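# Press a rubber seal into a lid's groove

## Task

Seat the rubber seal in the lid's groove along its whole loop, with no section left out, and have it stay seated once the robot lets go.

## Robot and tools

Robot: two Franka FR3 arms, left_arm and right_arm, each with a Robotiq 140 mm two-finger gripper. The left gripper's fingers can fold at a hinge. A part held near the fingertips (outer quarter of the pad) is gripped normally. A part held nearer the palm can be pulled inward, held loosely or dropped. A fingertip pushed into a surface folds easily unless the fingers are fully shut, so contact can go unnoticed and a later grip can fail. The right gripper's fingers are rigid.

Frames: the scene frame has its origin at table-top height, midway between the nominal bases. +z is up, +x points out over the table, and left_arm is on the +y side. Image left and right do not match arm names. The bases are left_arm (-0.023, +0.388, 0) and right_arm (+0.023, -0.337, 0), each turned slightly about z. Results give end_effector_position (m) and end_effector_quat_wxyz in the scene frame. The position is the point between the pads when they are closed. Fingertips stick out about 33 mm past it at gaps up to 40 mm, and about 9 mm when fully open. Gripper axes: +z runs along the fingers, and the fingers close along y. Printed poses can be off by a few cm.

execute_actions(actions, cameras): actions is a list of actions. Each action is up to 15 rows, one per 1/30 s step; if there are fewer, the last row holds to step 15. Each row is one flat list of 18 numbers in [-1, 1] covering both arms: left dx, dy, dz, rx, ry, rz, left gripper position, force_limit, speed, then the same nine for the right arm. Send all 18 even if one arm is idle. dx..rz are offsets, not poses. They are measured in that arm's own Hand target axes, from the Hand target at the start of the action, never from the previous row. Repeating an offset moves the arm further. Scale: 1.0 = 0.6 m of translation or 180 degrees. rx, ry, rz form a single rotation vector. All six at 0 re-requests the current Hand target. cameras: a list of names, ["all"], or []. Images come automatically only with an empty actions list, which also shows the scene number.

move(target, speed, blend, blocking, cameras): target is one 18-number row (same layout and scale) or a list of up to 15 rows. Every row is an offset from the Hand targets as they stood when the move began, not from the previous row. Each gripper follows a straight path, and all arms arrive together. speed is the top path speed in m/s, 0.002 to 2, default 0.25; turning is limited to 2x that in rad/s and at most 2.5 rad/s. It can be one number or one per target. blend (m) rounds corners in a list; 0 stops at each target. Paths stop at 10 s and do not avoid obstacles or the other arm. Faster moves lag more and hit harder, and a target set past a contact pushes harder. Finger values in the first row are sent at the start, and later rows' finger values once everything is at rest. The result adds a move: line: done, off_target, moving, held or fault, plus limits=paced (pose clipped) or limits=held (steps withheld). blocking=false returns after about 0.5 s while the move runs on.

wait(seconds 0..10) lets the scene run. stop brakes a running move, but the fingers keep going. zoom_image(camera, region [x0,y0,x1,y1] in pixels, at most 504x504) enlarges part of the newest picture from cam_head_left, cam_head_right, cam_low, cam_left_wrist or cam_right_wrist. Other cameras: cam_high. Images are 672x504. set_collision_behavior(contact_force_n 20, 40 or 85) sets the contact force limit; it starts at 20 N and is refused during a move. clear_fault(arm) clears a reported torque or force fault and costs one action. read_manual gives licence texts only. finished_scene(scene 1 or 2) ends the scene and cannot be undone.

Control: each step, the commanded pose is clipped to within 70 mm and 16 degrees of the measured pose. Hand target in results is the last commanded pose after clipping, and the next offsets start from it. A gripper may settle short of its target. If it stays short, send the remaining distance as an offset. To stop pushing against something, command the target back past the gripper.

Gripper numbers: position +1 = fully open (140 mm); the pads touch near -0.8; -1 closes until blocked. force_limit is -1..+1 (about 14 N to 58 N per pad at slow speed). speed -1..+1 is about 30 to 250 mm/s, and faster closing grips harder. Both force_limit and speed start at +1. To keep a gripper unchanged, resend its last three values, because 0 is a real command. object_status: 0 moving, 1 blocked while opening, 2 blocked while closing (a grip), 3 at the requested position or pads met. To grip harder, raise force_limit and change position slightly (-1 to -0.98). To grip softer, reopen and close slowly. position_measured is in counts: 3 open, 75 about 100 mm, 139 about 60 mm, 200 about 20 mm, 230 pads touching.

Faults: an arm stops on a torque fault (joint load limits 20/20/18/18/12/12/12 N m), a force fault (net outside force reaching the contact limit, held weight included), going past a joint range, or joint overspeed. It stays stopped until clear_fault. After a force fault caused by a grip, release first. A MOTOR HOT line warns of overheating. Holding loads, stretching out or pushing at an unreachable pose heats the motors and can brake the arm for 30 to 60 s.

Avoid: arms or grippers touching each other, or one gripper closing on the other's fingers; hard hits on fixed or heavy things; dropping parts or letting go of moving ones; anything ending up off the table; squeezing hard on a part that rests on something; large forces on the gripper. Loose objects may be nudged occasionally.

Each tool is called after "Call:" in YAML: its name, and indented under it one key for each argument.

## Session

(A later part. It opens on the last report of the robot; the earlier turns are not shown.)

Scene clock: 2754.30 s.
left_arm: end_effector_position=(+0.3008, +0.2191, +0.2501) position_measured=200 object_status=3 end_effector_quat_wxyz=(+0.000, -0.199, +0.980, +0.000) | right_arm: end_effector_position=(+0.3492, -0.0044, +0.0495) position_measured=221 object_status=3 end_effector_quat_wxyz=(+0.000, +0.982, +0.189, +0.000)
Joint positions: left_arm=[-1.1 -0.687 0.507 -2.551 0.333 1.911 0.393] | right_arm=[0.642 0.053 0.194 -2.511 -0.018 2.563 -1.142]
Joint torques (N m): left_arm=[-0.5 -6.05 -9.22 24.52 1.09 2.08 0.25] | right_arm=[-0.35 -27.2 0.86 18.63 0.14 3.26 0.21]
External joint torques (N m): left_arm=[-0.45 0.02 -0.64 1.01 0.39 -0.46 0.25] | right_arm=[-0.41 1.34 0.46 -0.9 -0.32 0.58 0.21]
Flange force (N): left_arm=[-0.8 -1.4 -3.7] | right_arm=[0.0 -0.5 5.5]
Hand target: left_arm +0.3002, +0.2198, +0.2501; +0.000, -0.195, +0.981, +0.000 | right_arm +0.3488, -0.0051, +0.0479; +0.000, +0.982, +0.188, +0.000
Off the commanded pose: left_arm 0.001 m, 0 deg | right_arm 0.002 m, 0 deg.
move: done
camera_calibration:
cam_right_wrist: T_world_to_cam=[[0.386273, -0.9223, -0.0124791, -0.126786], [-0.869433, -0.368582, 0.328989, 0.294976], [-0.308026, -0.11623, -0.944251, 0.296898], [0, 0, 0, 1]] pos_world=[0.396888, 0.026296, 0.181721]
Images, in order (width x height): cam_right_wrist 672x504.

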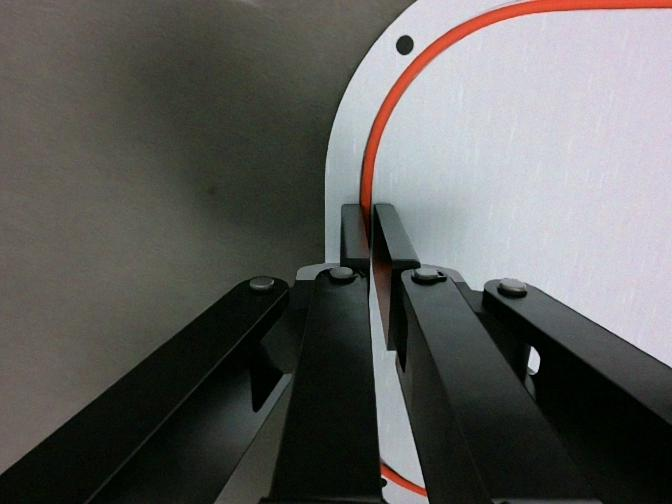

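Call:
move:
  target: [0,0,0,0,0,0,-0.56,-1,-1, 0,0,-0.0008,0,0,0,-0.69,-1,-1]
  speed: 0.015
  cameras: ["cam_right_wrist"]

Call:
zoom_image:
  camera: "cam_right_wrist"
  region: [310, 80, 430, 220]

Scene clock: 2759.93 s.
left_arm: end_effector_position=(+0.3008, +0.2191, +0.2501) position_measured=200 object_status=3 end_effector_quat_wxyz=(+0.000, -0.199, +0.980, +0.000) | right_arm: end_effector_position=(+0.3498, -0.0050, +0.0496) position_measured=215 object_status=3 end_effector_quat_wxyz=(+0.000, +0.982, +0.188, +0.000)
Joint positions: left_arm=[-1.1 -0.687 0.507 -2.551 0.333 1.911 0.393] | right_arm=[0.642 0.053 0.192 -2.511 -0.018 2.563 -1.142]
Joint torques (N m): left_arm=[-0.52 -6 -9.21 24.54 1.1 2.07 0.28] | right_arm=[0.2 -27.77 1.36 18.77 0.32 3.09 0.16]
External joint torques (N m): left_arm=[-0.5 0.02 -0.69 1.13 0.4 -0.44 0.28] | right_arm=[0.11 0.71 0.93 -0.73 -0.13 0.42 0.16]
Flange force (N): left_arm=[-1.0 -1.7 -4.0] | right_arm=[-1.4 -0.9 3.2]
Hand target: left_arm +0.3002, +0.2198, +0.2501; +0.000, -0.195, +0.981, +0.000 | right_arm +0.3488, -0.0051, +0.0484; +0.000, +0.982, +0.188, +0.000
Off the commanded pose: left_arm 0.001 m, 0 deg | right_arm 0.002 m, 0 deg.
move: done
camera_calibration:
cam_right_wrist: T_world_to_cam=[[0.38493, -0.922864, -0.0123088, -0.127097], [-0.870065, -0.367292, 0.32876, 0.295591], [-0.307921, -0.11584, -0.944333, 0.297103], [0, 0, 0, 1]] pos_world=[0.397591, 0.0256913, 0.181821]
Images, in order (width x height): cam_right_wrist 672x504.

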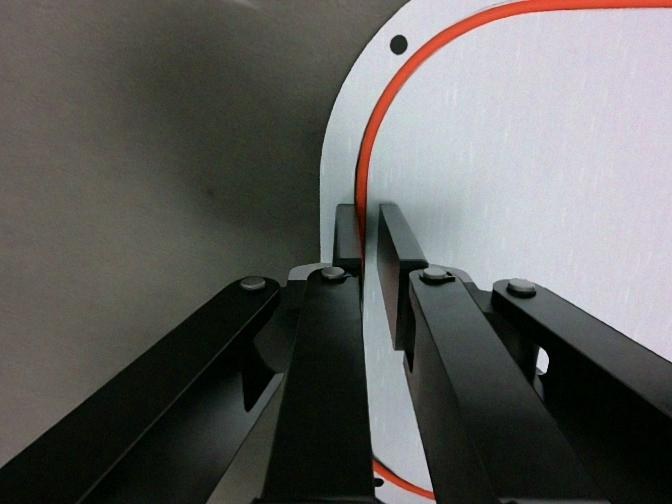

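Scaled by 3.600 from the camera's 672x504 image, which has a finer 960x720 frame.

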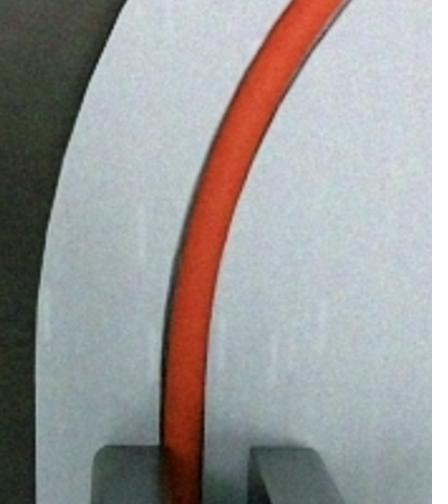

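Call:
move:
  target: [0,0,0,0,0,0,-0.56,-1,-1, 0,0,-0.0015,0,0,0,-0.56,-1,-1]
  speed: 0.015
  cameras: ["cam_right_wrist"]

Call:
zoom_image:
  camera: "cam_right_wrist"
  region: [310, 80, 430, 220]

Scene clock: 2767.90 s.
left_arm: end_effector_position=(+0.3008, +0.2191, +0.2501) position_measured=200 object_status=3 end_effector_quat_wxyz=(+0.000, -0.199, +0.980, +0.000) | right_arm: end_effector_position=(+0.3499, -0.0051, +0.0496) position_measured=200 object_status=3 end_effector_quat_wxyz=(+0.000, +0.982, +0.188, +0.000)
Joint positions: left_arm=[-1.1 -0.687 0.507 -2.551 0.333 1.911 0.393] | right_arm=[0.642 0.053 0.192 -2.511 -0.018 2.563 -1.142]
Joint torques (N m): left_arm=[-0.54 -6.02 -9.22 24.53 1.1 2.09 0.25] | right_arm=[-0.41 -29.02 1.41 18.9 0.33 2.71 0.15]
External joint torques (N m): left_arm=[-0.54 0.07 -0.7 1.05 0.4 -0.44 0.25] | right_arm=[-0.32 -0.62 1.17 -0.56 -0.14 0.05 0.15]
Flange force (N): left_arm=[-0.9 -1.8 -3.8] | right_arm=[-3.5 0.3 -1.2]
Hand target: left_arm +0.3002, +0.2198, +0.2501; +0.000, -0.195, +0.981, +0.000 | right_arm +0.3488, -0.0051, +0.0493; +0.000, +0.982, +0.188, +0.000
Off the commanded pose: left_arm 0.001 m, 0 deg | right_arm 0.001 m, 0 deg.
move: done
camera_calibration:
cam_right_wrist: T_world_to_cam=[[0.384627, -0.92299, -0.0122897, -0.127109], [-0.870198, -0.367005, 0.32873, 0.295692], [-0.307925, -0.115744, -0.944344, 0.297123], [0, 0, 0, 1]] pos_world=[0.397692, 0.0255903, 0.181821]
Images, in order (width x height): cam_right_wrist 672x504.

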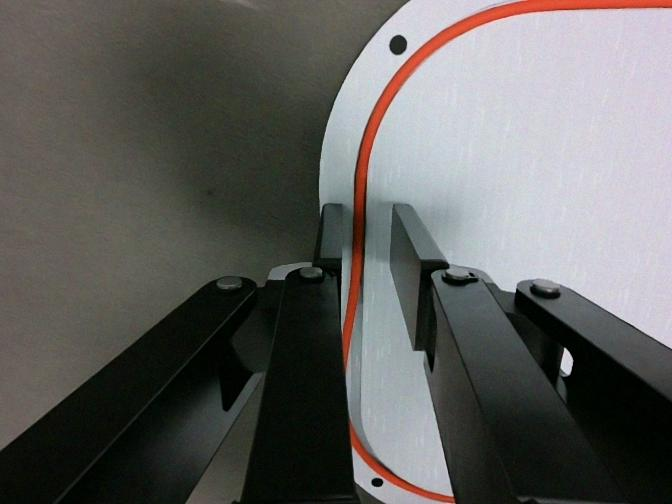

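Scaled by 3.600 from the camera's 672x504 image, which has a finer 960x720 frame.

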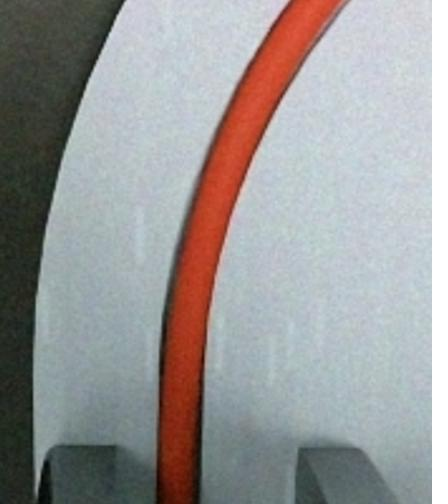

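Call:
move:
  target:
    - [0,0,0,0,0,0,-0.56,-1,-1, 0,0,-0.0378,0,0,0,-0.56,-1,-1]
    - [0,0,0,0,0,0,-0.56,-1,-1, 0.0017,-0.0042,-0.0378,0,0,0,-1,-1,-0.5]
  speed: 0.04
  cameras: ["cam_right_wrist"]

Call:
zoom_image:
  camera: "cam_right_wrist"
  region: [290, 40, 450, 220]

Scene clock: 2788.93 s.
left_arm: end_effector_position=(+0.3008, +0.2191, +0.2501) position_measured=200 object_status=3 end_effector_quat_wxyz=(+0.000, -0.199, +0.980, +0.000) | right_arm: end_effector_position=(+0.3499, -0.0028, +0.0725) position_measured=232 object_status=3 end_effector_quat_wxyz=(+0.000, +0.982, +0.188, +0.001)
Joint positions: left_arm=[-1.1 -0.687 0.507 -2.551 0.333 1.911 0.393] | right_arm=[0.643 0.001 0.197 -2.498 -0.004 2.501 -1.148]
Joint torques (N m): left_arm=[-0.54 -6.03 -9.21 24.56 1.09 2.09 0.25] | right_arm=[-0.58 -27.47 1.07 20.64 0.38 2.5 0.03]
External joint torques (N m): left_arm=[-0.6 0.07 -0.76 1.06 0.38 -0.43 0.25] | right_arm=[-0.59 0.07 1.06 0.23 -0.12 -0.18 0.03]
Flange force (N): left_arm=[-0.8 -1.9 -3.8] | right_arm=[0.9 -1.0 -0.3]
Hand target: left_arm +0.3002, +0.2198, +0.2501; +0.000, -0.195, +0.981, +0.000 | right_arm +0.3488, -0.0024, +0.0720; +0.000, +0.982, +0.188, +0.000
Off the commanded pose: left_arm 0.001 m, 0 deg | right_arm 0.001 m, 0 deg.
move: done
camera_calibration:
cam_right_wrist: T_world_to_cam=[[0.384886, -0.922899, -0.0109494, -0.124931], [-0.870895, -0.367075, 0.326798, 0.289304], [-0.305621, -0.116244, -0.945031, 0.318233], [0, 0, 0, 1]] pos_world=[0.397297, 0.0278901, 0.204828]
Images, in order (width x height): cam_right_wrist 672x504.

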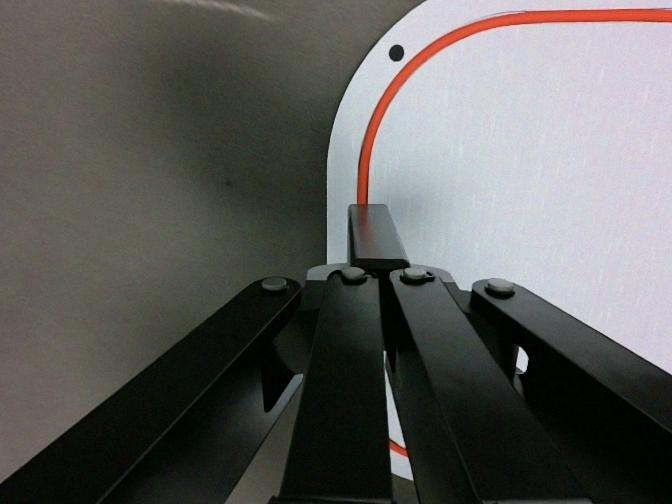

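Scaled by 2.800 from the camera's 672x504 image, which has a finer 960x720 frame.

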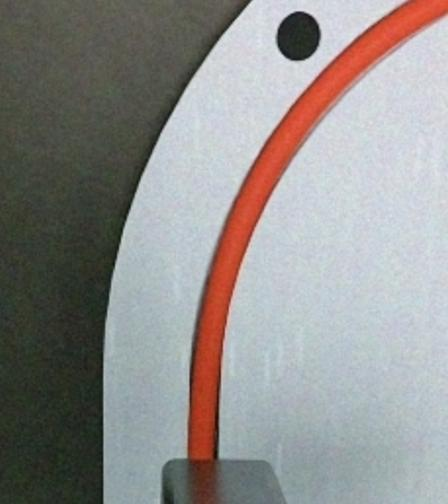

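Call:
move:
  target:
    - [0,0,0,0,0,0,-0.56,-1,-1, 0,0,0.026,0,0,0,-1,-1,-0.5]
    - [0,0,0,0,0,0,-0.56,-1,-1, 0,0,0.0413,0,0,0,-1,-1,-0.5]
  speed: [0.05, 0.015]
  cameras: ["cam_right_wrist"]

Call:
zoom_image:
  camera: "cam_right_wrist"
  region: [310, 80, 430, 220]

Scene clock: 2802.57 s.
left_arm: end_effector_position=(+0.3008, +0.2191, +0.2501) position_measured=200 object_status=3 end_effector_quat_wxyz=(+0.000, -0.199, +0.980, +0.000) | right_arm: end_effector_position=(+0.3494, -0.0019, +0.0501) position_measured=232 object_status=3 end_effector_quat_wxyz=(+0.000, +0.982, +0.190, +0.000)
Joint positions: left_arm=[-1.1 -0.687 0.507 -2.551 0.333 1.911 0.393] | right_arm=[0.643 0.056 0.196 -2.504 -0.02 2.56 -1.139]
Joint velocities: left_arm=[within noise] | right_arm=[-0.001 0.001 0 -0.001 -0.003 0.006 0.006]
Joint torques (N m): left_arm=[-0.51 -5.99 -9.24 24.51 1.08 2.08 0.27] | right_arm=[-0.39 -26.42 0.82 18.28 0.02 3.48 0.35]
External joint torques (N m): left_arm=[-0.51 0.04 -0.74 1.07 0.38 -0.44 0.27] | right_arm=[-0.41 2.13 0.44 -1.23 -0.44 0.82 0.35]
Flange force (N): left_arm=[-0.8 -1.7 -3.9] | right_arm=[0.6 -1.1 8.4]
Hand target: left_arm +0.3002, +0.2198, +0.2501; +0.000, -0.195, +0.981, +0.000 | right_arm +0.3488, -0.0024, +0.0472; +0.000, +0.982, +0.188, +0.000
Off the commanded pose: left_arm 0.001 m, 0 deg | right_arm 0.003 m, 0 deg.
move: done
camera_calibration:
cam_right_wrist: T_world_to_cam=[[0.387861, -0.921637, -0.0121874, -0.125064], [-0.868832, -0.369989, 0.328996, 0.295748], [-0.307725, -0.117016, -0.944253, 0.297743], [0, 0, 0, 1]] pos_world=[0.397085, 0.0290007, 0.18232]
Images, in order (width x height): cam_right_wrist 672x504.

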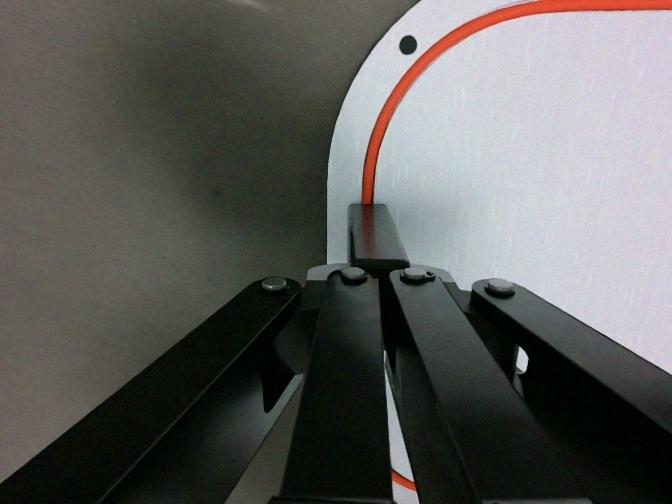

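Scaled by 3.600 from the camera's 672x504 image, which has a finer 960x720 frame.

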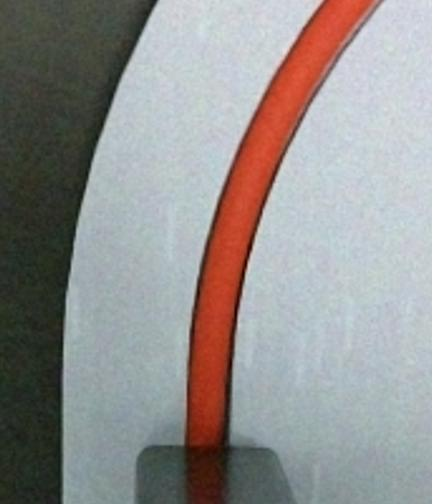

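Call:
move:
  target:
    - [0,0,0,0,0,0,-0.56,-1,-1, 0,0,-0.0247,0,0,0,-1,-1,-0.5]
    - [0,0,0,0,0,0,-0.56,-1,-1, 0.0433,0.0025,-0.0247,0,0,0.0361,-1,-1,-0.5]
  speed: 0.06
  cameras: ["cam_right_wrist"]

Call:
zoom_image:
  camera: "cam_right_wrist"
  region: [310, 80, 450, 220]

Scene clock: 2826.80 s.
left_arm: end_effector_position=(+0.3008, +0.2191, +0.2501) position_measured=200 object_status=3 end_effector_quat_wxyz=(+0.000, -0.199, +0.980, +0.000) | right_arm: end_effector_position=(+0.3739, +0.0061, +0.0626) position_measured=232 object_status=3 end_effector_quat_wxyz=(-0.001, +0.991, +0.134, +0.001)
Joint positions: left_arm=[-1.1 -0.687 0.507 -2.551 0.333 1.911 0.393] | right_arm=[0.642 0.083 0.173 -2.425 -0.022 2.509 -1.049]
Joint velocities: left_arm=[within noise] | right_arm=[0 0.001 0 0 0 -0.001 0.005]
Joint torques (N m): left_arm=[-0.54 -6.04 -9.23 24.52 1.09 2.08 0.28] | right_arm=[-0.25 -30.37 0.86 20.52 0.08 2.48 0.33]
External joint torques (N m): left_arm=[-0.57 0.04 -0.75 1.07 0.39 -0.44 0.28] | right_arm=[-0.23 0.1 0.38 0.2 -0.42 -0.2 0.33]
Flange force (N): left_arm=[-0.8 -1.8 -3.9] | right_arm=[0.9 -1.5 0.0]
Hand target: left_arm +0.3002, +0.2198, +0.2501; +0.000, -0.195, +0.981, +0.000 | right_arm +0.3735, +0.0058, +0.0620; +0.000, +0.991, +0.132, +0.000
Off the commanded pose: left_arm 0.001 m, 0 deg | right_arm 0.001 m, 0 deg.
move: done
camera_calibration:
cam_right_wrist: T_world_to_cam=[[0.281255, -0.95953, -0.0140538, -0.0868126], [-0.905205, -0.270136, 0.328071, 0.328868], [-0.31859, -0.07955, -0.944549, 0.321885], [0, 0, 0, 1]] pos_world=[0.424659, 0.0311459, 0.194924]
Images, in order (width x height): cam_right_wrist 672x504.

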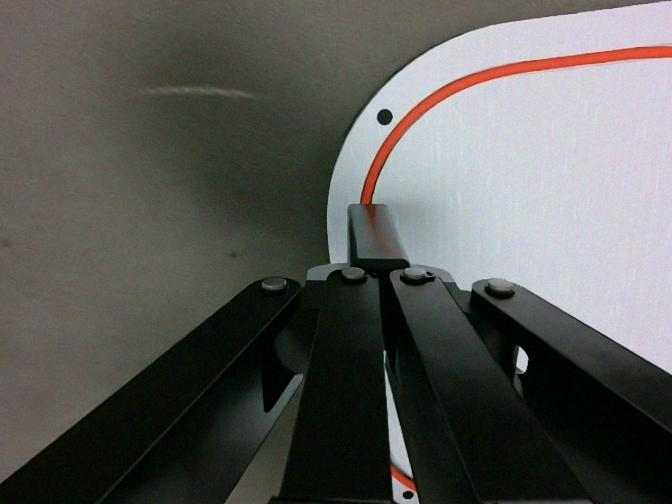

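Scaled by 3.600 from the camera's 672x504 image, which has a finer 960x720 frame.

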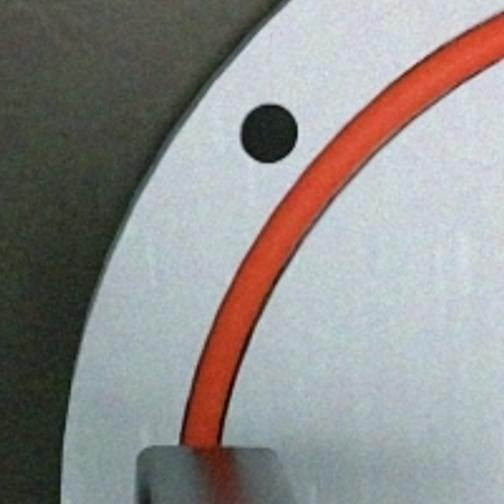

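Call:
move:
  target: [0,0,0,0,0,0,-0.56,-1,-1, 0,-0.0008,0.0253,0,0,0,-1,-1,-0.5]
  speed: 0.015
  cameras: ["cam_right_wrist"]

Call:
zoom_image:
  camera: "cam_right_wrist"
  region: [310, 80, 450, 220]

Scene clock: 2834.43 s.
left_arm: end_effector_position=(+0.3008, +0.2191, +0.2501) position_measured=200 object_status=3 end_effector_quat_wxyz=(+0.000, -0.199, +0.980, +0.000) | right_arm: end_effector_position=(+0.3740, +0.0069, +0.0502) position_measured=232 object_status=3 end_effector_quat_wxyz=(+0.000, +0.991, +0.134, +0.000)
Joint positions: left_arm=[-1.1 -0.687 0.507 -2.551 0.333 1.911 0.393] | right_arm=[0.642 0.114 0.173 -2.426 -0.034 2.538 -1.039]
Joint velocities: left_arm=[within noise] | right_arm=[0.002 0.001 0 0 -0.002 0.003 0.003]
Joint torques (N m): left_arm=[-0.53 -6.05 -9.22 24.53 1.09 2.07 0.28] | right_arm=[-0.61 -28.23 0.83 18.77 0.05 3.53 0.38]
External joint torques (N m): left_arm=[-0.56 -0.01 -0.74 1.12 0.4 -0.44 0.28] | right_arm=[-0.57 2.78 0.19 -1.07 -0.43 0.86 0.38]
Flange force (N): left_arm=[-0.8 -1.7 -4.0] | right_arm=[2.1 -1.7 9.4]
Hand target: left_arm +0.3002, +0.2198, +0.2501; +0.000, -0.195, +0.981, +0.000 | right_arm +0.3734, +0.0063, +0.0469; +0.000, +0.991, +0.132, +0.000
Off the commanded pose: left_arm 0.001 m, 0 deg | right_arm 0.003 m, 0 deg.
move: done
camera_calibration:
cam_right_wrist: T_world_to_cam=[[0.281157, -0.959579, -0.0126206, -0.0864029], [-0.905205, -0.269547, 0.328554, 0.333286], [-0.318675, -0.0809511, -0.944401, 0.310265], [0, 0, 0, 1]] pos_world=[0.424859, 0.0320421, 0.182422]
Images, in order (width x height): cam_right_wrist 672x504.

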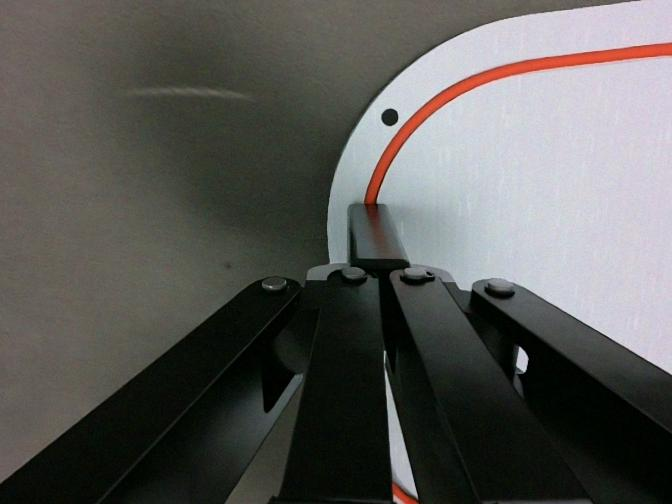

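Scaled by 3.600 from the camera's 672x504 image, which has a finer 960x720 frame.

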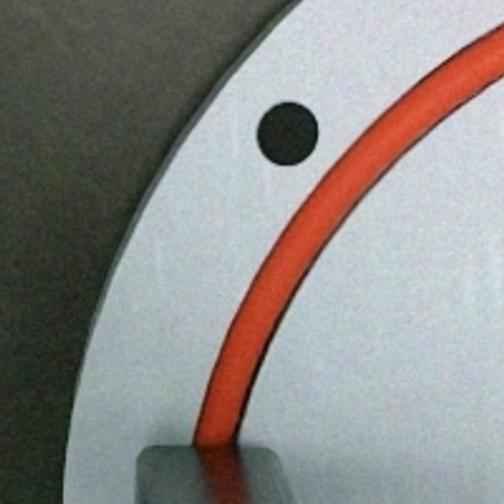

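Call:
move:
  target:
    - [0,0,0,0,0,0,-0.56,-1,-1, 0,0,-0.0468,0,0,0,-1,-1,-0.5]
    - [0,0,0,0,0,0,-0.56,-1,-1, -0.0951,0.0087,-0.0468,0,0,-0.0361,-1,-1,-0.5]
    - [0,0,0,0,0,0,-0.56,-1,-1, -0.0951,0.0087,-0.0468,0,0,-0.0361,-0.444,-1,-1]
  speed: [0.06, 0.08, 0.05]
  cameras: ["cam_right_wrist"]

Call:
zoom_image:
  camera: "cam_right_wrist"
  region: [290, 40, 450, 220]

Scene clock: 2864.70 s.
left_arm: end_effector_position=(+0.3008, +0.2191, +0.2501) position_measured=200 object_status=3 end_effector_quat_wxyz=(+0.000, -0.199, +0.980, +0.000) | right_arm: end_effector_position=(+0.3200, -0.0141, +0.0748) position_measured=185 object_status=0 end_effector_quat_wxyz=(+0.002, +0.982, +0.187, +0.000)
Joint positions: left_arm=[-1.1 -0.687 0.507 -2.551 0.333 1.911 0.393] | right_arm=[0.672 -0.078 0.202 -2.585 0.022 2.506 -1.134]
Joint torques (N m): left_arm=[-0.54 -6.05 -9.2 24.58 1.08 2.09 0.28] | right_arm=[-0.58 -25.55 0.13 19.56 0.65 2.9 -0.22]
External joint torques (N m): left_arm=[-0.49 -0.05 -0.67 1.19 0.39 -0.43 0.28] | right_arm=[-0.54 -0.73 0.66 -0.79 0.15 0.22 -0.22]
Flange force (N): left_arm=[-1.0 -1.6 -4.1] | right_arm=[-4.3 2.3 -0.8]
Hand target: left_arm +0.3002, +0.2198, +0.2501; +0.000, -0.195, +0.981, +0.000 | right_arm +0.3197, -0.0137, +0.0749; +0.000, +0.982, +0.188, +0.000
Off the commanded pose: left_arm 0.001 m, 0 deg | right_arm 0.001 m, 0 deg.
move: done
camera_calibration:
cam_right_wrist: T_world_to_cam=[[0.383327, -0.923571, -0.00873945, -0.123498], [-0.870517, -0.364437, 0.330734, 0.257957], [-0.308641, -0.119172, -0.943684, 0.310705], [0, 0, 0, 1]] pos_world=[0.367793, 0.0169766, 0.206813]
Images, in order (width x height): cam_right_wrist 672x504.

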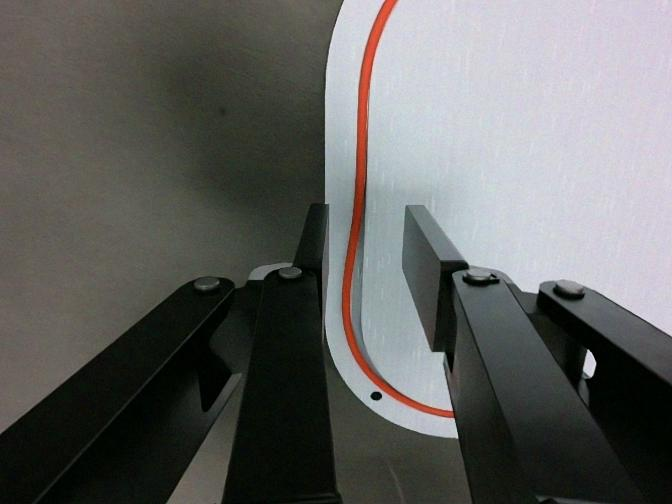

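Scaled by 2.800 from the camera's 672x504 image, which has a finer 960x720 frame.

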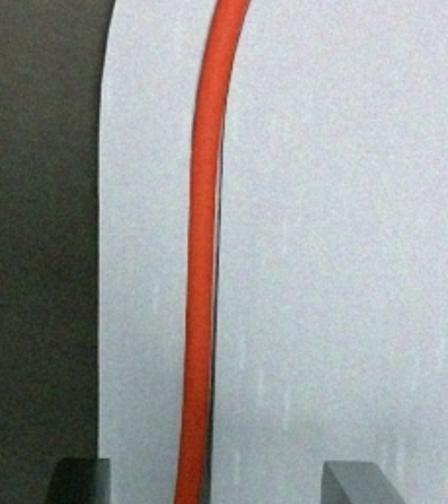

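Call:
move:
  target:
    - [0,0,0,0,0,0,-0.56,-1,-1, 0,0.001,0.0385,0,0,0,-0.444,-1,-1]
    - [0,0,0,0,0,0,-0.56,-1,-1, 0,0.001,0.0405,0,0,0,-0.444,-1,-1]
  speed: [0.03, 0.015]
  cameras: []

Scene clock: 2874.23 s.
left_arm: end_effector_position=(+0.3008, +0.2191, +0.2501) position_measured=200 object_status=3 end_effector_quat_wxyz=(+0.000, -0.199, +0.980, +0.000) | right_arm: end_effector_position=(+0.3194, -0.0133, +0.0517) position_measured=185 object_status=3 end_effector_quat_wxyz=(+0.000, +0.982, +0.190, +0.000)
Joint positions: left_arm=[-1.1 -0.687 0.507 -2.551 0.333 1.911 0.393] | right_arm=[0.672 -0.02 0.202 -2.597 0.009 2.577 -1.131]
Joint velocities: left_arm=[within noise] | right_arm=[0 -0.001 -0.001 0 -0.002 0.004 0.001]
Joint torques (N m): left_arm=[-0.54 -6.02 -9.23 24.56 1.09 2.08 0.28] | right_arm=[-0.8 -25.48 0.12 18.59 0.07 2.96 0.38]
External joint torques (N m): left_arm=[-0.53 0.05 -0.71 1.11 0.4 -0.44 0.28] | right_arm=[-0.82 0.08 0.23 -0.58 -0.38 0.31 0.38]
Flange force (N): left_arm=[-1.0 -1.8 -3.9] | right_arm=[-1.1 0.3 2.0]
Hand target: left_arm +0.3002, +0.2198, +0.2501; +0.000, -0.195, +0.981, +0.000 | right_arm +0.3199, -0.0143, +0.0506; +0.000, +0.982, +0.188, +0.000
Off the commanded pose: left_arm 0.001 m, 0 deg | right_arm 0.002 m, 0 deg.
move: done
No camera images: "cameras" was empty.

Call:
move:
  target:
    - [0,0,0,0,0,0,-0.56,-1,-1, 0,0,0.0010,0,0,0,-0.444,-1,-1]
    - [0,0,0,0,0,0,-0.56,-1,-1, 0,0,0.0010,0,0,0,-1,-1,-1]
  speed: 0.015
  cameras: ["cam_right_wrist"]

Call:
zoom_image:
  camera: "cam_right_wrist"
  region: [310, 80, 430, 220]

Scene clock: 2881.77 s.
left_arm: end_effector_position=(+0.3008, +0.2191, +0.2501) position_measured=200 object_status=3 end_effector_quat_wxyz=(+0.000, -0.199, +0.980, +0.000) | right_arm: end_effector_position=(+0.3196, -0.0131, +0.0512) position_measured=226 object_status=0 end_effector_quat_wxyz=(+0.000, +0.982, +0.190, +0.000)
Joint positions: left_arm=[-1.1 -0.687 0.507 -2.551 0.333 1.911 0.393] | right_arm=[0.672 -0.019 0.202 -2.597 0.008 2.579 -1.129]
Joint torques (N m): left_arm=[-0.54 -6 -9.23 24.54 1.1 2.1 0.29] | right_arm=[-0.75 -25.55 0.14 18.48 0.04 2.92 0.29]
External joint torques (N m): left_arm=[-0.6 0.12 -0.76 1 0.39 -0.44 0.29] | right_arm=[-0.7 0.2 0.31 -0.75 -0.41 0.25 0.29]
Flange force (N): left_arm=[-0.9 -1.9 -3.7] | right_arm=[-1.4 0.4 2.1]
Hand target: left_arm +0.3002, +0.2198, +0.2501; +0.000, -0.195, +0.981, +0.000 | right_arm +0.3199, -0.0143, +0.0500; +0.000, +0.982, +0.188, +0.000
Off the commanded pose: left_arm 0.001 m, 0 deg | right_arm 0.002 m, 0 deg.
move: done
camera_calibration:
cam_right_wrist: T_world_to_cam=[[0.388493, -0.921364, -0.0127385, -0.124079], [-0.868378, -0.370706, 0.329389, 0.265207], [-0.308209, -0.116903, -0.944109, 0.288373], [0, 0, 0, 1]] pos_world=[0.367383, 0.0177036, 0.183319]
Images, in order (width x height): cam_right_wrist 672x504.

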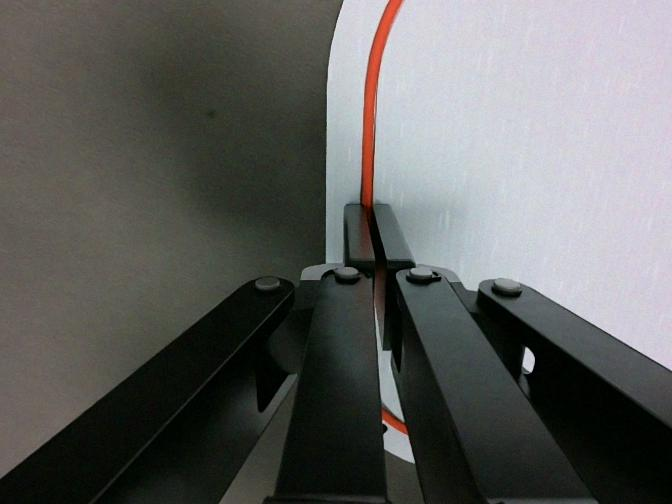

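Scaled by 3.600 from the camera's 672x504 image, which has a finer 960x720 frame.

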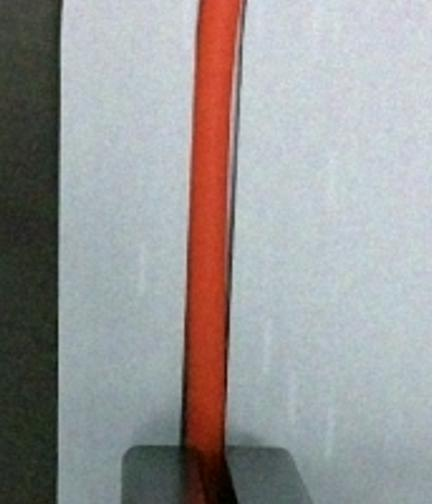

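Call:
move:
  target:
    - [0,0,0,0,0,0,-0.56,-1,-1, -0.0015,0,0.0015,0,0,0,-1,-1,-1]
    - [0,0,0,0,0,0,-0.56,-1,-1, -0.0015,0,0.0033,0,0,0,-1,-1,-1]
  speed: 0.015
  cameras: ["cam_right_wrist"]

Call:
zoom_image:
  camera: "cam_right_wrist"
  region: [310, 80, 430, 220]

Scene clock: 2888.27 s.
left_arm: end_effector_position=(+0.3008, +0.2191, +0.2501) position_measured=200 object_status=3 end_effector_quat_wxyz=(+0.000, -0.199, +0.980, +0.000) | right_arm: end_effector_position=(+0.3195, -0.0132, +0.0497) position_measured=226 object_status=2 end_effector_quat_wxyz=(-0.001, +0.982, +0.190, +0.000)
Joint positions: left_arm=[-1.1 -0.687 0.507 -2.551 0.333 1.911 0.393] | right_arm=[0.672 -0.016 0.202 -2.6 0.008 2.586 -1.128]
Joint velocities: left_arm=[within noise] | right_arm=[0 0.002 0 -0.002 0 0.003 0.001]
Joint torques (N m): left_arm=[-0.54 -6.07 -9.25 24.56 1.09 2.09 0.26] | right_arm=[-0.91 -24.75 0.22 18.15 -0.06 2.83 0.29]
External joint torques (N m): left_arm=[-0.54 -0.14 -0.79 1.22 0.39 -0.41 0.26] | right_arm=[-0.87 1.05 0.36 -1 -0.5 0.17 0.29]
Flange force (N): left_arm=[-0.7 -1.5 -4.3] | right_arm=[0.1 -0.1 4.4]
Hand target: left_arm +0.3002, +0.2198, +0.2501; +0.000, -0.195, +0.981, +0.000 | right_arm +0.3191, -0.0146, +0.0481; +0.000, +0.982, +0.188, +0.000
Off the commanded pose: left_arm 0.001 m, 0 deg | right_arm 0.002 m, 0 deg.
move: done
camera_calibration:
cam_right_wrist: T_world_to_cam=[[0.387855, -0.921622, -0.0134705, -0.123885], [-0.868913, -0.37047, 0.328242, 0.265698], [-0.307506, -0.115606, -0.944498, 0.286719], [0, 0, 0, 1]] pos_world=[0.367086, 0.017404, 0.181924]
Images, in order (width x height): cam_right_wrist 672x504.

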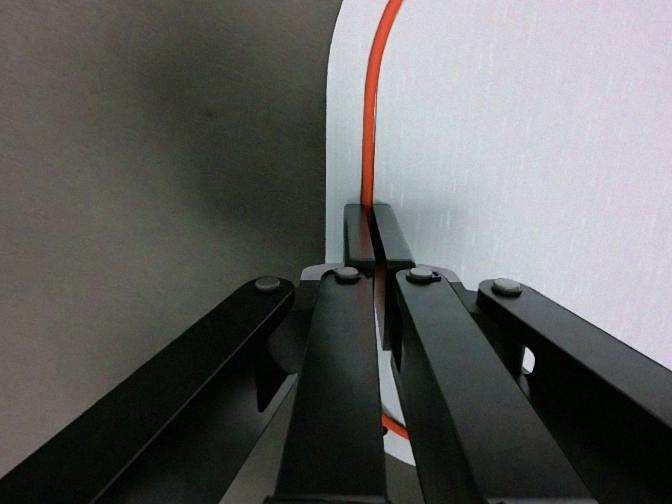

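Scaled by 3.600 from the camera's 672x504 image, which has a finer 960x720 frame.

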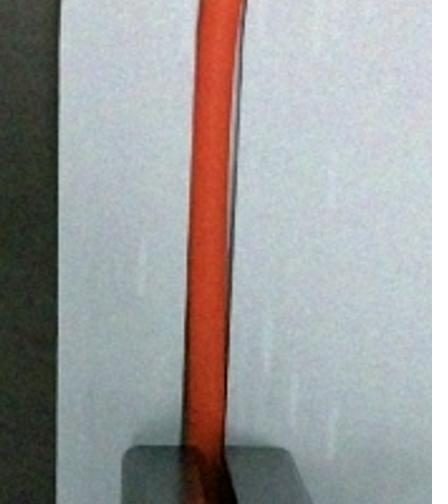

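Call:
move:
  target:
    - [0,0,0,0,0,0,-0.56,-1,-1, 0,0,-0.0003,0,0,0,-0.736,-1,-1]
    - [0,0,0,0,0,0,-0.56,-1,-1, 0,0,-0.0003,0,0,0,-0.69,-1,-1]
  speed: 0.015
  cameras: ["cam_right_wrist"]

Call:
zoom_image:
  camera: "cam_right_wrist"
  region: [310, 80, 430, 220]

Scene clock: 2898.73 s.
left_arm: end_effector_position=(+0.3008, +0.2191, +0.2501) position_measured=200 object_status=3 end_effector_quat_wxyz=(+0.000, -0.199, +0.980, +0.000) | right_arm: end_effector_position=(+0.3200, -0.0140, +0.0495) position_measured=215 object_status=3 end_effector_quat_wxyz=(-0.001, +0.982, +0.189, +0.001)
Joint positions: left_arm=[-1.1 -0.687 0.507 -2.551 0.333 1.911 0.393] | right_arm=[0.671 -0.016 0.2 -2.6 0.007 2.586 -1.128]
Joint torques (N m): left_arm=[-0.54 -6.03 -9.22 24.59 1.1 2.09 0.28] | right_arm=[0.11 -24.98 0.95 18.3 0.21 2.99 0.24]
External joint torques (N m): left_arm=[-0.63 0.08 -0.78 1.06 0.39 -0.44 0.28] | right_arm=[0.19 0.81 1.14 -0.89 -0.24 0.32 0.24]
Flange force (N): left_arm=[-0.8 -2.0 -3.9] | right_arm=[-1.5 -1.6 3.7]
Hand target: left_arm +0.3002, +0.2198, +0.2501; +0.000, -0.195, +0.981, +0.000 | right_arm +0.3191, -0.0146, +0.0483; +0.000, +0.982, +0.188, +0.000
Off the commanded pose: left_arm 0.001 m, 0 deg | right_arm 0.002 m, 0 deg.
move: done
camera_calibration:
cam_right_wrist: T_world_to_cam=[[0.386345, -0.922263, -0.0129842, -0.124388], [-0.869583, -0.368898, 0.328237, 0.266211], [-0.30751, -0.115522, -0.944506, 0.286625], [0, 0, 0, 1]] pos_world=[0.367689, 0.016598, 0.181723]
Images, in order (width x height): cam_right_wrist 672x504.

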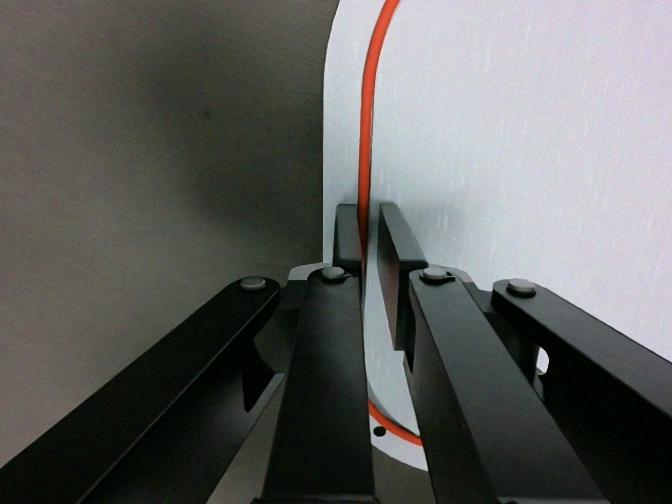

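Scaled by 3.600 from the camera's 672x504 image, which has a finer 960x720 frame.

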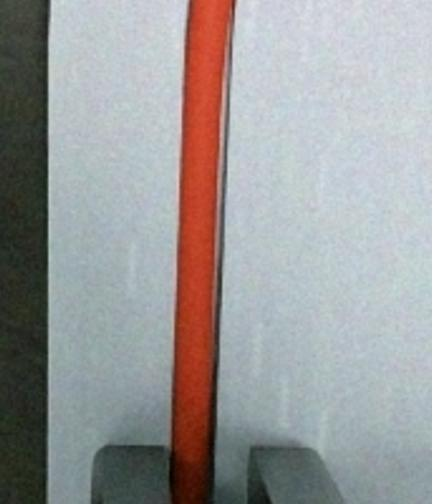

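Call:
move:
  target:
    - [0,0,0,0,0,0,-0.56,-1,-1, 0,0,-0.001,0,0,0,-0.56,-1,-1]
    - [0,0,0,0,0,0,-0.56,-1,-1, 0,0,-0.0378,0,0,0,-0.56,-1,-1]
  speed: [0.015, 0.04]
  cameras: ["cam_right_wrist"]

Call:
zoom_image:
  camera: "cam_right_wrist"
  region: [290, 40, 450, 260]

Scene clock: 2907.30 s.
left_arm: end_effector_position=(+0.3008, +0.2191, +0.2501) position_measured=200 object_status=3 end_effector_quat_wxyz=(+0.000, -0.199, +0.980, +0.000) | right_arm: end_effector_position=(+0.3200, -0.0152, +0.0704) position_measured=200 object_status=3 end_effector_quat_wxyz=(+0.001, +0.982, +0.186, +0.001)
Joint positions: left_arm=[-1.1 -0.687 0.507 -2.551 0.333 1.911 0.393] | right_arm=[0.673 -0.071 0.2 -2.593 0.02 2.524 -1.133]
Joint velocities: left_arm=[within noise] | right_arm=[-0.002 -0.001 0.001 0 0.002 -0.003 0]
Joint torques (N m): left_arm=[-0.54 -6.06 -9.23 24.55 1.09 2.09 0.28] | right_arm=[-0.3 -25.51 0.33 20.06 0.62 2.55 -0.18]
External joint torques (N m): left_arm=[-0.58 0.03 -0.75 1.05 0.39 -0.44 0.28] | right_arm=[-0.35 -0.78 0.73 0.01 0.13 -0.11 -0.18]
Flange force (N): left_arm=[-0.8 -1.7 -3.9] | right_arm=[-2.0 0.8 -2.4]
Hand target: left_arm +0.3002, +0.2198, +0.2501; +0.000, -0.195, +0.981, +0.000 | right_arm +0.3191, -0.0146, +0.0709; +0.000, +0.982, +0.188, +0.000
Off the commanded pose: left_arm 0.001 m, 0 deg | right_arm 0.001 m, 0 deg.
move: done
camera_calibration:
cam_right_wrist: T_world_to_cam=[[0.381726, -0.924222, -0.00997272, -0.123906], [-0.871823, -0.363625, 0.328178, 0.25965], [-0.306936, -0.11658, -0.944563, 0.306036], [0, 0, 0, 1]] pos_world=[0.3676, 0.0155762, 0.202623]
Images, in order (width x height): cam_right_wrist 672x504.

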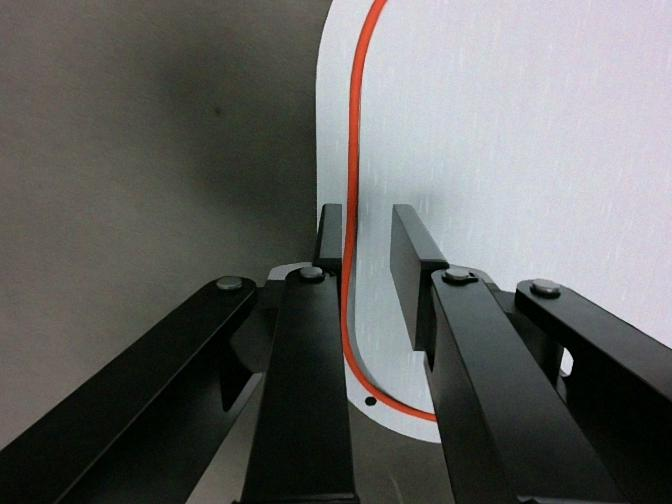

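Scaled by 2.291 from the camera's 672x504 image, which has a finer 960x720 frame.

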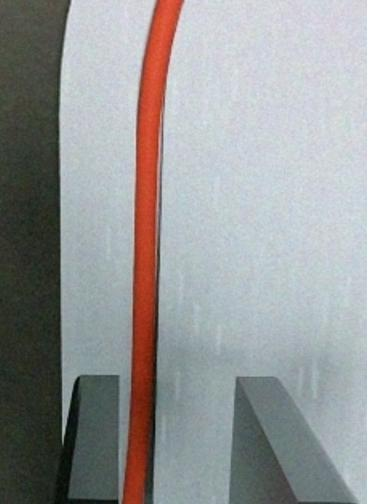

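Call:
move:
  target:
    - [0,0,0,0,0,0,-0.56,-1,-1, 0.0165,-0.0018,0,0,0,0,-1,-1,-0.5]
    - [0,0,0,0,0,0,-0.56,-1,-1, 0.0165,-0.0018,0.0248,0,0,0,-1,-1,-0.5]
  speed: [0.04, 0.03]
  cameras: ["cam_right_wrist"]

Call:
zoom_image:
  camera: "cam_right_wrist"
  region: [310, 80, 430, 220]

Scene clock: 2931.90 s.
left_arm: end_effector_position=(+0.3008, +0.2191, +0.2501) position_measured=200 object_status=3 end_effector_quat_wxyz=(+0.000, -0.199, +0.980, +0.000) | right_arm: end_effector_position=(+0.3272, -0.0091, +0.0569) position_measured=232 object_status=3 end_effector_quat_wxyz=(+0.000, +0.982, +0.190, -0.001)
Joint positions: left_arm=[-1.1 -0.687 0.507 -2.551 0.333 1.911 0.393] | right_arm=[0.671 -0.012 0.195 -2.568 0.006 2.555 -1.134]
Joint velocities: left_arm=[within noise] | right_arm=[0 -0.001 0 0 0 0.004 0]
Joint torques (N m): left_arm=[-0.54 -6.02 -9.2 24.52 1.09 2.09 0.29] | right_arm=[-0.73 -26.24 0.2 19.1 0.05 2.91 0.23]
External joint torques (N m): left_arm=[-0.63 0.14 -0.78 0.98 0.39 -0.44 0.29] | right_arm=[-0.69 0.06 0.31 -0.43 -0.41 0.26 0.23]
Flange force (N): left_arm=[-0.8 -2.0 -3.7] | right_arm=[-0.8 0.3 1.6]
Hand target: left_arm +0.3002, +0.2198, +0.2501; +0.000, -0.195, +0.981, +0.000 | right_arm +0.3279, -0.0100, +0.0560; +0.000, +0.982, +0.188, +0.000
Off the commanded pose: left_arm 0.001 m, 0 deg | right_arm 0.001 m, 0 deg.
move: done
camera_calibration:
cam_right_wrist: T_world_to_cam=[[0.388292, -0.921452, -0.0124493, -0.123198], [-0.868145, -0.370293, 0.330466, 0.271201], [-0.309118, -0.117509, -0.943736, 0.296981], [0, 0, 0, 1]] pos_world=[0.375081, 0.0218014, 0.189115]
Images, in order (width x height): cam_right_wrist 672x504.

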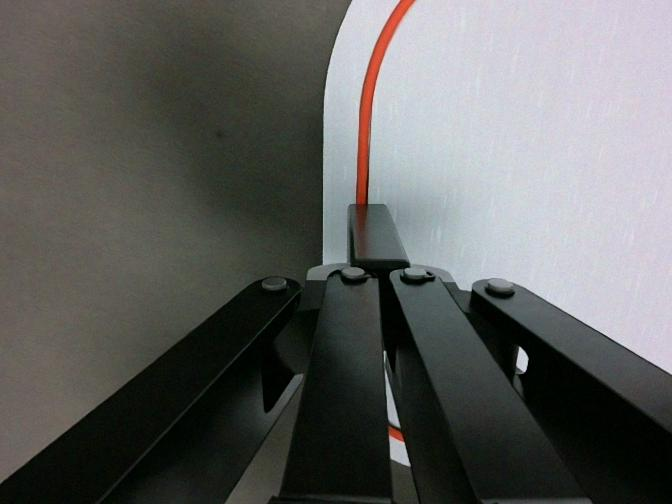

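Scaled by 3.600 from the camera's 672x504 image, which has a finer 960x720 frame.

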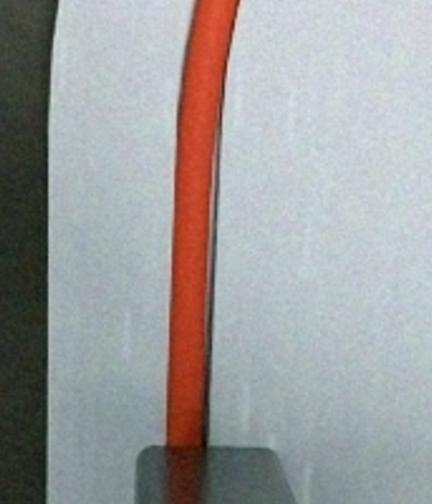

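Call:
move:
  target: [0,0,0,0,0,0,-0.56,-1,-1, 0,-0.0012,0.0153,0,0,0,-1,-1,-0.5]
  speed: 0.015
  cameras: ["cam_right_wrist"]

Call:
zoom_image:
  camera: "cam_right_wrist"
  region: [310, 80, 430, 220]

Scene clock: 2942.50 s.
left_arm: end_effector_position=(+0.3008, +0.2191, +0.2501) position_measured=200 object_status=3 end_effector_quat_wxyz=(+0.000, -0.199, +0.980, +0.000) | right_arm: end_effector_position=(+0.3279, -0.0083, +0.0500) position_measured=232 object_status=3 end_effector_quat_wxyz=(+0.000, +0.982, +0.190, +0.001)
Joint positions: left_arm=[-1.1 -0.687 0.507 -2.551 0.333 1.911 0.393] | right_arm=[0.671 0.007 0.195 -2.569 -0.003 2.577 -1.128]
Joint velocities: left_arm=[within noise] | right_arm=[-0.001 0.002 0.001 0 -0.001 0.004 0.004]
Joint torques (N m): left_arm=[-0.55 -6.03 -9.24 24.54 1.09 2.08 0.29] | right_arm=[-0.5 -23.8 0.38 18.13 0.05 3.5 0.37]
External joint torques (N m): left_arm=[-0.54 0.06 -0.7 1.08 0.4 -0.44 0.29] | right_arm=[-0.45 2.89 0.39 -1.14 -0.4 0.84 0.37]
Flange force (N): left_arm=[-1.0 -1.8 -3.9] | right_arm=[2.9 -2.2 10.8]
Hand target: left_arm +0.3002, +0.2198, +0.2501; +0.000, -0.195, +0.981, +0.000 | right_arm +0.3276, -0.0093, +0.0469; +0.000, +0.982, +0.188, +0.000
Off the commanded pose: left_arm 0.001 m, 0 deg | right_arm 0.003 m, 0 deg.
move: done
camera_calibration:
cam_right_wrist: T_world_to_cam=[[0.389092, -0.921116, -0.0123732, -0.12302], [-0.868527, -0.371288, 0.328339, 0.274648], [-0.307032, -0.117008, -0.944479, 0.290131], [0, 0, 0, 1]] pos_world=[0.375484, 0.0226058, 0.182323]
Images, in order (width x height): cam_right_wrist 672x504.

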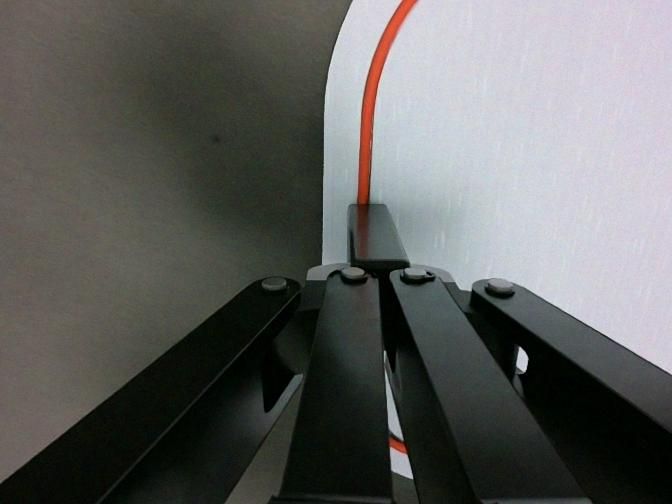

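Scaled by 3.600 from the camera's 672x504 image, which has a finer 960x720 frame.

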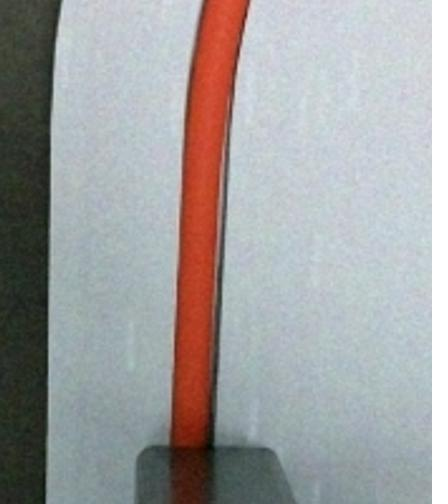

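Call:
move:
  target:
    - [0,0,0,0,0,0,-0.56,-1,-1, 0,0,-0.0152,0,0,0,-1,-1,-0.5]
    - [0,0,0,0,0,0,-0.56,-1,-1, -0.0143,0,-0.0152,0,0,0,-1,-1,-0.5]
  speed: [0.03, 0.03]
  cameras: ["cam_right_wrist"]

Call:
zoom_image:
  camera: "cam_right_wrist"
  region: [310, 80, 430, 220]

Scene clock: 2954.73 s.
left_arm: end_effector_position=(+0.3008, +0.2191, +0.2501) position_measured=200 object_status=3 end_effector_quat_wxyz=(+0.000, -0.199, +0.980, +0.000) | right_arm: end_effector_position=(+0.3206, -0.0130, +0.0559) position_measured=232 object_status=3 end_effector_quat_wxyz=(+0.001, +0.982, +0.190, +0.000)
Joint positions: left_arm=[-1.1 -0.687 0.507 -2.551 0.333 1.911 0.393] | right_arm=[0.674 -0.028 0.199 -2.591 0.006 2.562 -1.126]
Joint torques (N m): left_arm=[-0.54 -6.05 -9.2 24.51 1.1 2.08 0.29] | right_arm=[-0.43 -26.24 1.02 19.16 0.48 2.76 0.09]
External joint torques (N m): left_arm=[-0.51 -0.02 -0.66 1.06 0.4 -0.44 0.29] | right_arm=[-0.44 -0.64 1.19 -0.27 0.02 0.11 0.09]
Flange force (N): left_arm=[-0.9 -1.5 -3.8] | right_arm=[-2.8 0.1 -1.2]
Hand target: left_arm +0.3002, +0.2198, +0.2501; +0.000, -0.195, +0.981, +0.000 | right_arm +0.3197, -0.0125, +0.0560; +0.000, +0.982, +0.188, +0.000
Off the commanded pose: left_arm 0.001 m, 0 deg | right_arm 0.001 m, 0 deg.
move: done
camera_calibration:
cam_right_wrist: T_world_to_cam=[[0.387582, -0.921789, -0.00925467, -0.124231], [-0.869026, -0.368709, 0.329921, 0.264728], [-0.30753, -0.119829, -0.943963, 0.292919], [0, 0, 0, 1]] pos_world=[0.368286, 0.0181927, 0.188016]
Images, in order (width x height): cam_right_wrist 672x504.

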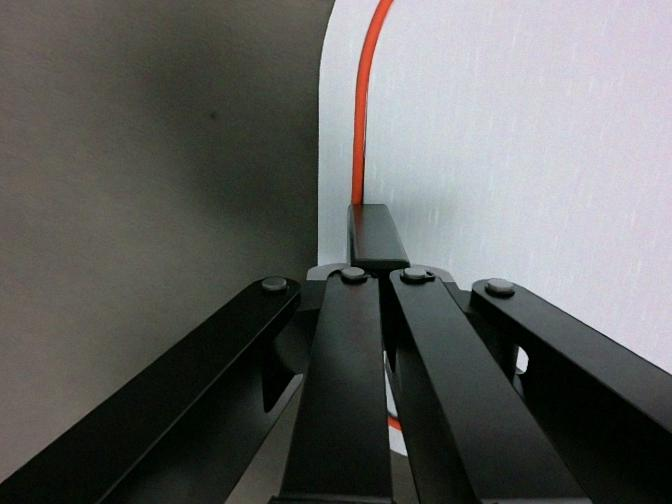

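Scaled by 3.600 from the camera's 672x504 image, which has a finer 960x720 frame.

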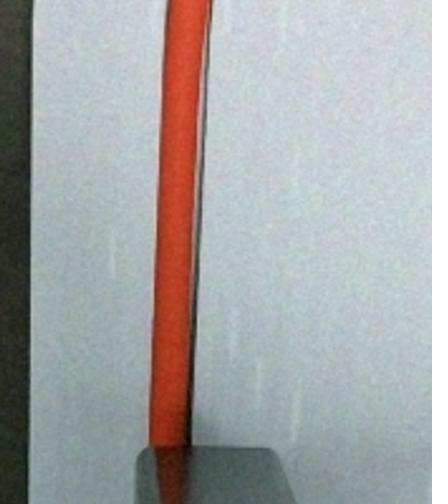

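Call:
move:
  target:
    - [0,0,0,0,0,0,-0.56,-1,-1, 0,-0.005,0.002,0,0,0,-1,-1,-0.5]
    - [0,0,0,0,0,0,-0.56,-1,-1, 0,-0.005,0.0153,0,0,0,-1,-1,-0.5]
  speed: 0.015
  cameras: ["cam_right_wrist"]

Call:
zoom_image:
  camera: "cam_right_wrist"
  region: [310, 80, 430, 220]

Scene clock: 2964.03 s.
left_arm: end_effector_position=(+0.3008, +0.2191, +0.2501) position_measured=200 object_status=3 end_effector_quat_wxyz=(+0.000, -0.199, +0.980, +0.000) | right_arm: end_effector_position=(+0.3195, -0.0095, +0.0500) position_measured=232 object_status=3 end_effector_quat_wxyz=(+0.000, +0.982, +0.189, +0.001)
Joint positions: left_arm=[-1.1 -0.687 0.507 -2.551 0.333 1.911 0.393] | right_arm=[0.675 -0.009 0.204 -2.59 0.003 2.582 -1.118]
Joint velocities: left_arm=[within noise] | right_arm=[0 0.001 -0.001 0 -0.001 0.004 0.005]
Joint torques (N m): left_arm=[-0.55 -6.05 -9.23 24.54 1.09 2.08 0.27] | right_arm=[-0.38 -22.54 0.84 17.82 0.02 3.4 0.36]
External joint torques (N m): left_arm=[-0.59 0.02 -0.77 1.11 0.39 -0.43 0.27] | right_arm=[-0.36 3.45 0.92 -1.34 -0.42 0.74 0.36]
Flange force (N): left_arm=[-0.8 -1.8 -4.0] | right_arm=[3.5 -3.3 12.3]
Hand target: left_arm +0.3002, +0.2198, +0.2501; +0.000, -0.195, +0.981, +0.000 | right_arm +0.3185, -0.0097, +0.0468; +0.000, +0.982, +0.188, +0.000
Off the commanded pose: left_arm 0.001 m, 0 deg | right_arm 0.003 m, 0 deg.
move: done
camera_calibration:
cam_right_wrist: T_world_to_cam=[[0.387232, -0.921902, -0.0121823, -0.120293], [-0.869329, -0.369487, 0.328246, 0.267176], [-0.307112, -0.116517, -0.944514, 0.287331], [0, 0, 0, 1]] pos_world=[0.367088, 0.0212992, 0.182223]
Images, in order (width x height): cam_right_wrist 672x504.

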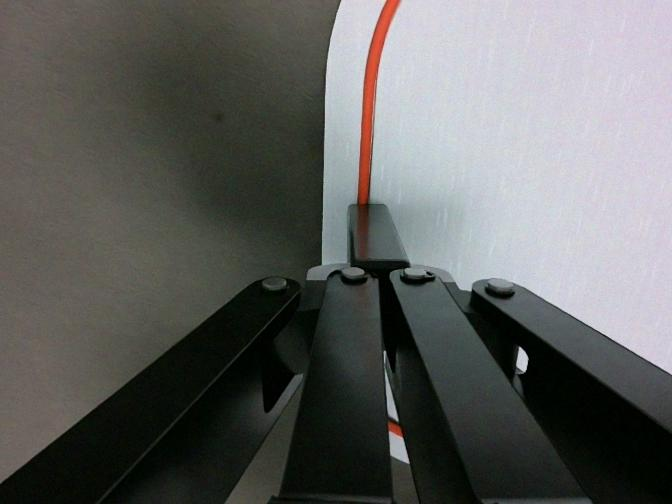

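Scaled by 3.600 from the camera's 672x504 image, which has a finer 960x720 frame.

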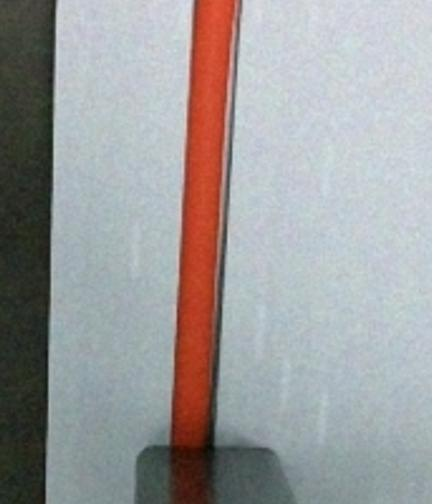

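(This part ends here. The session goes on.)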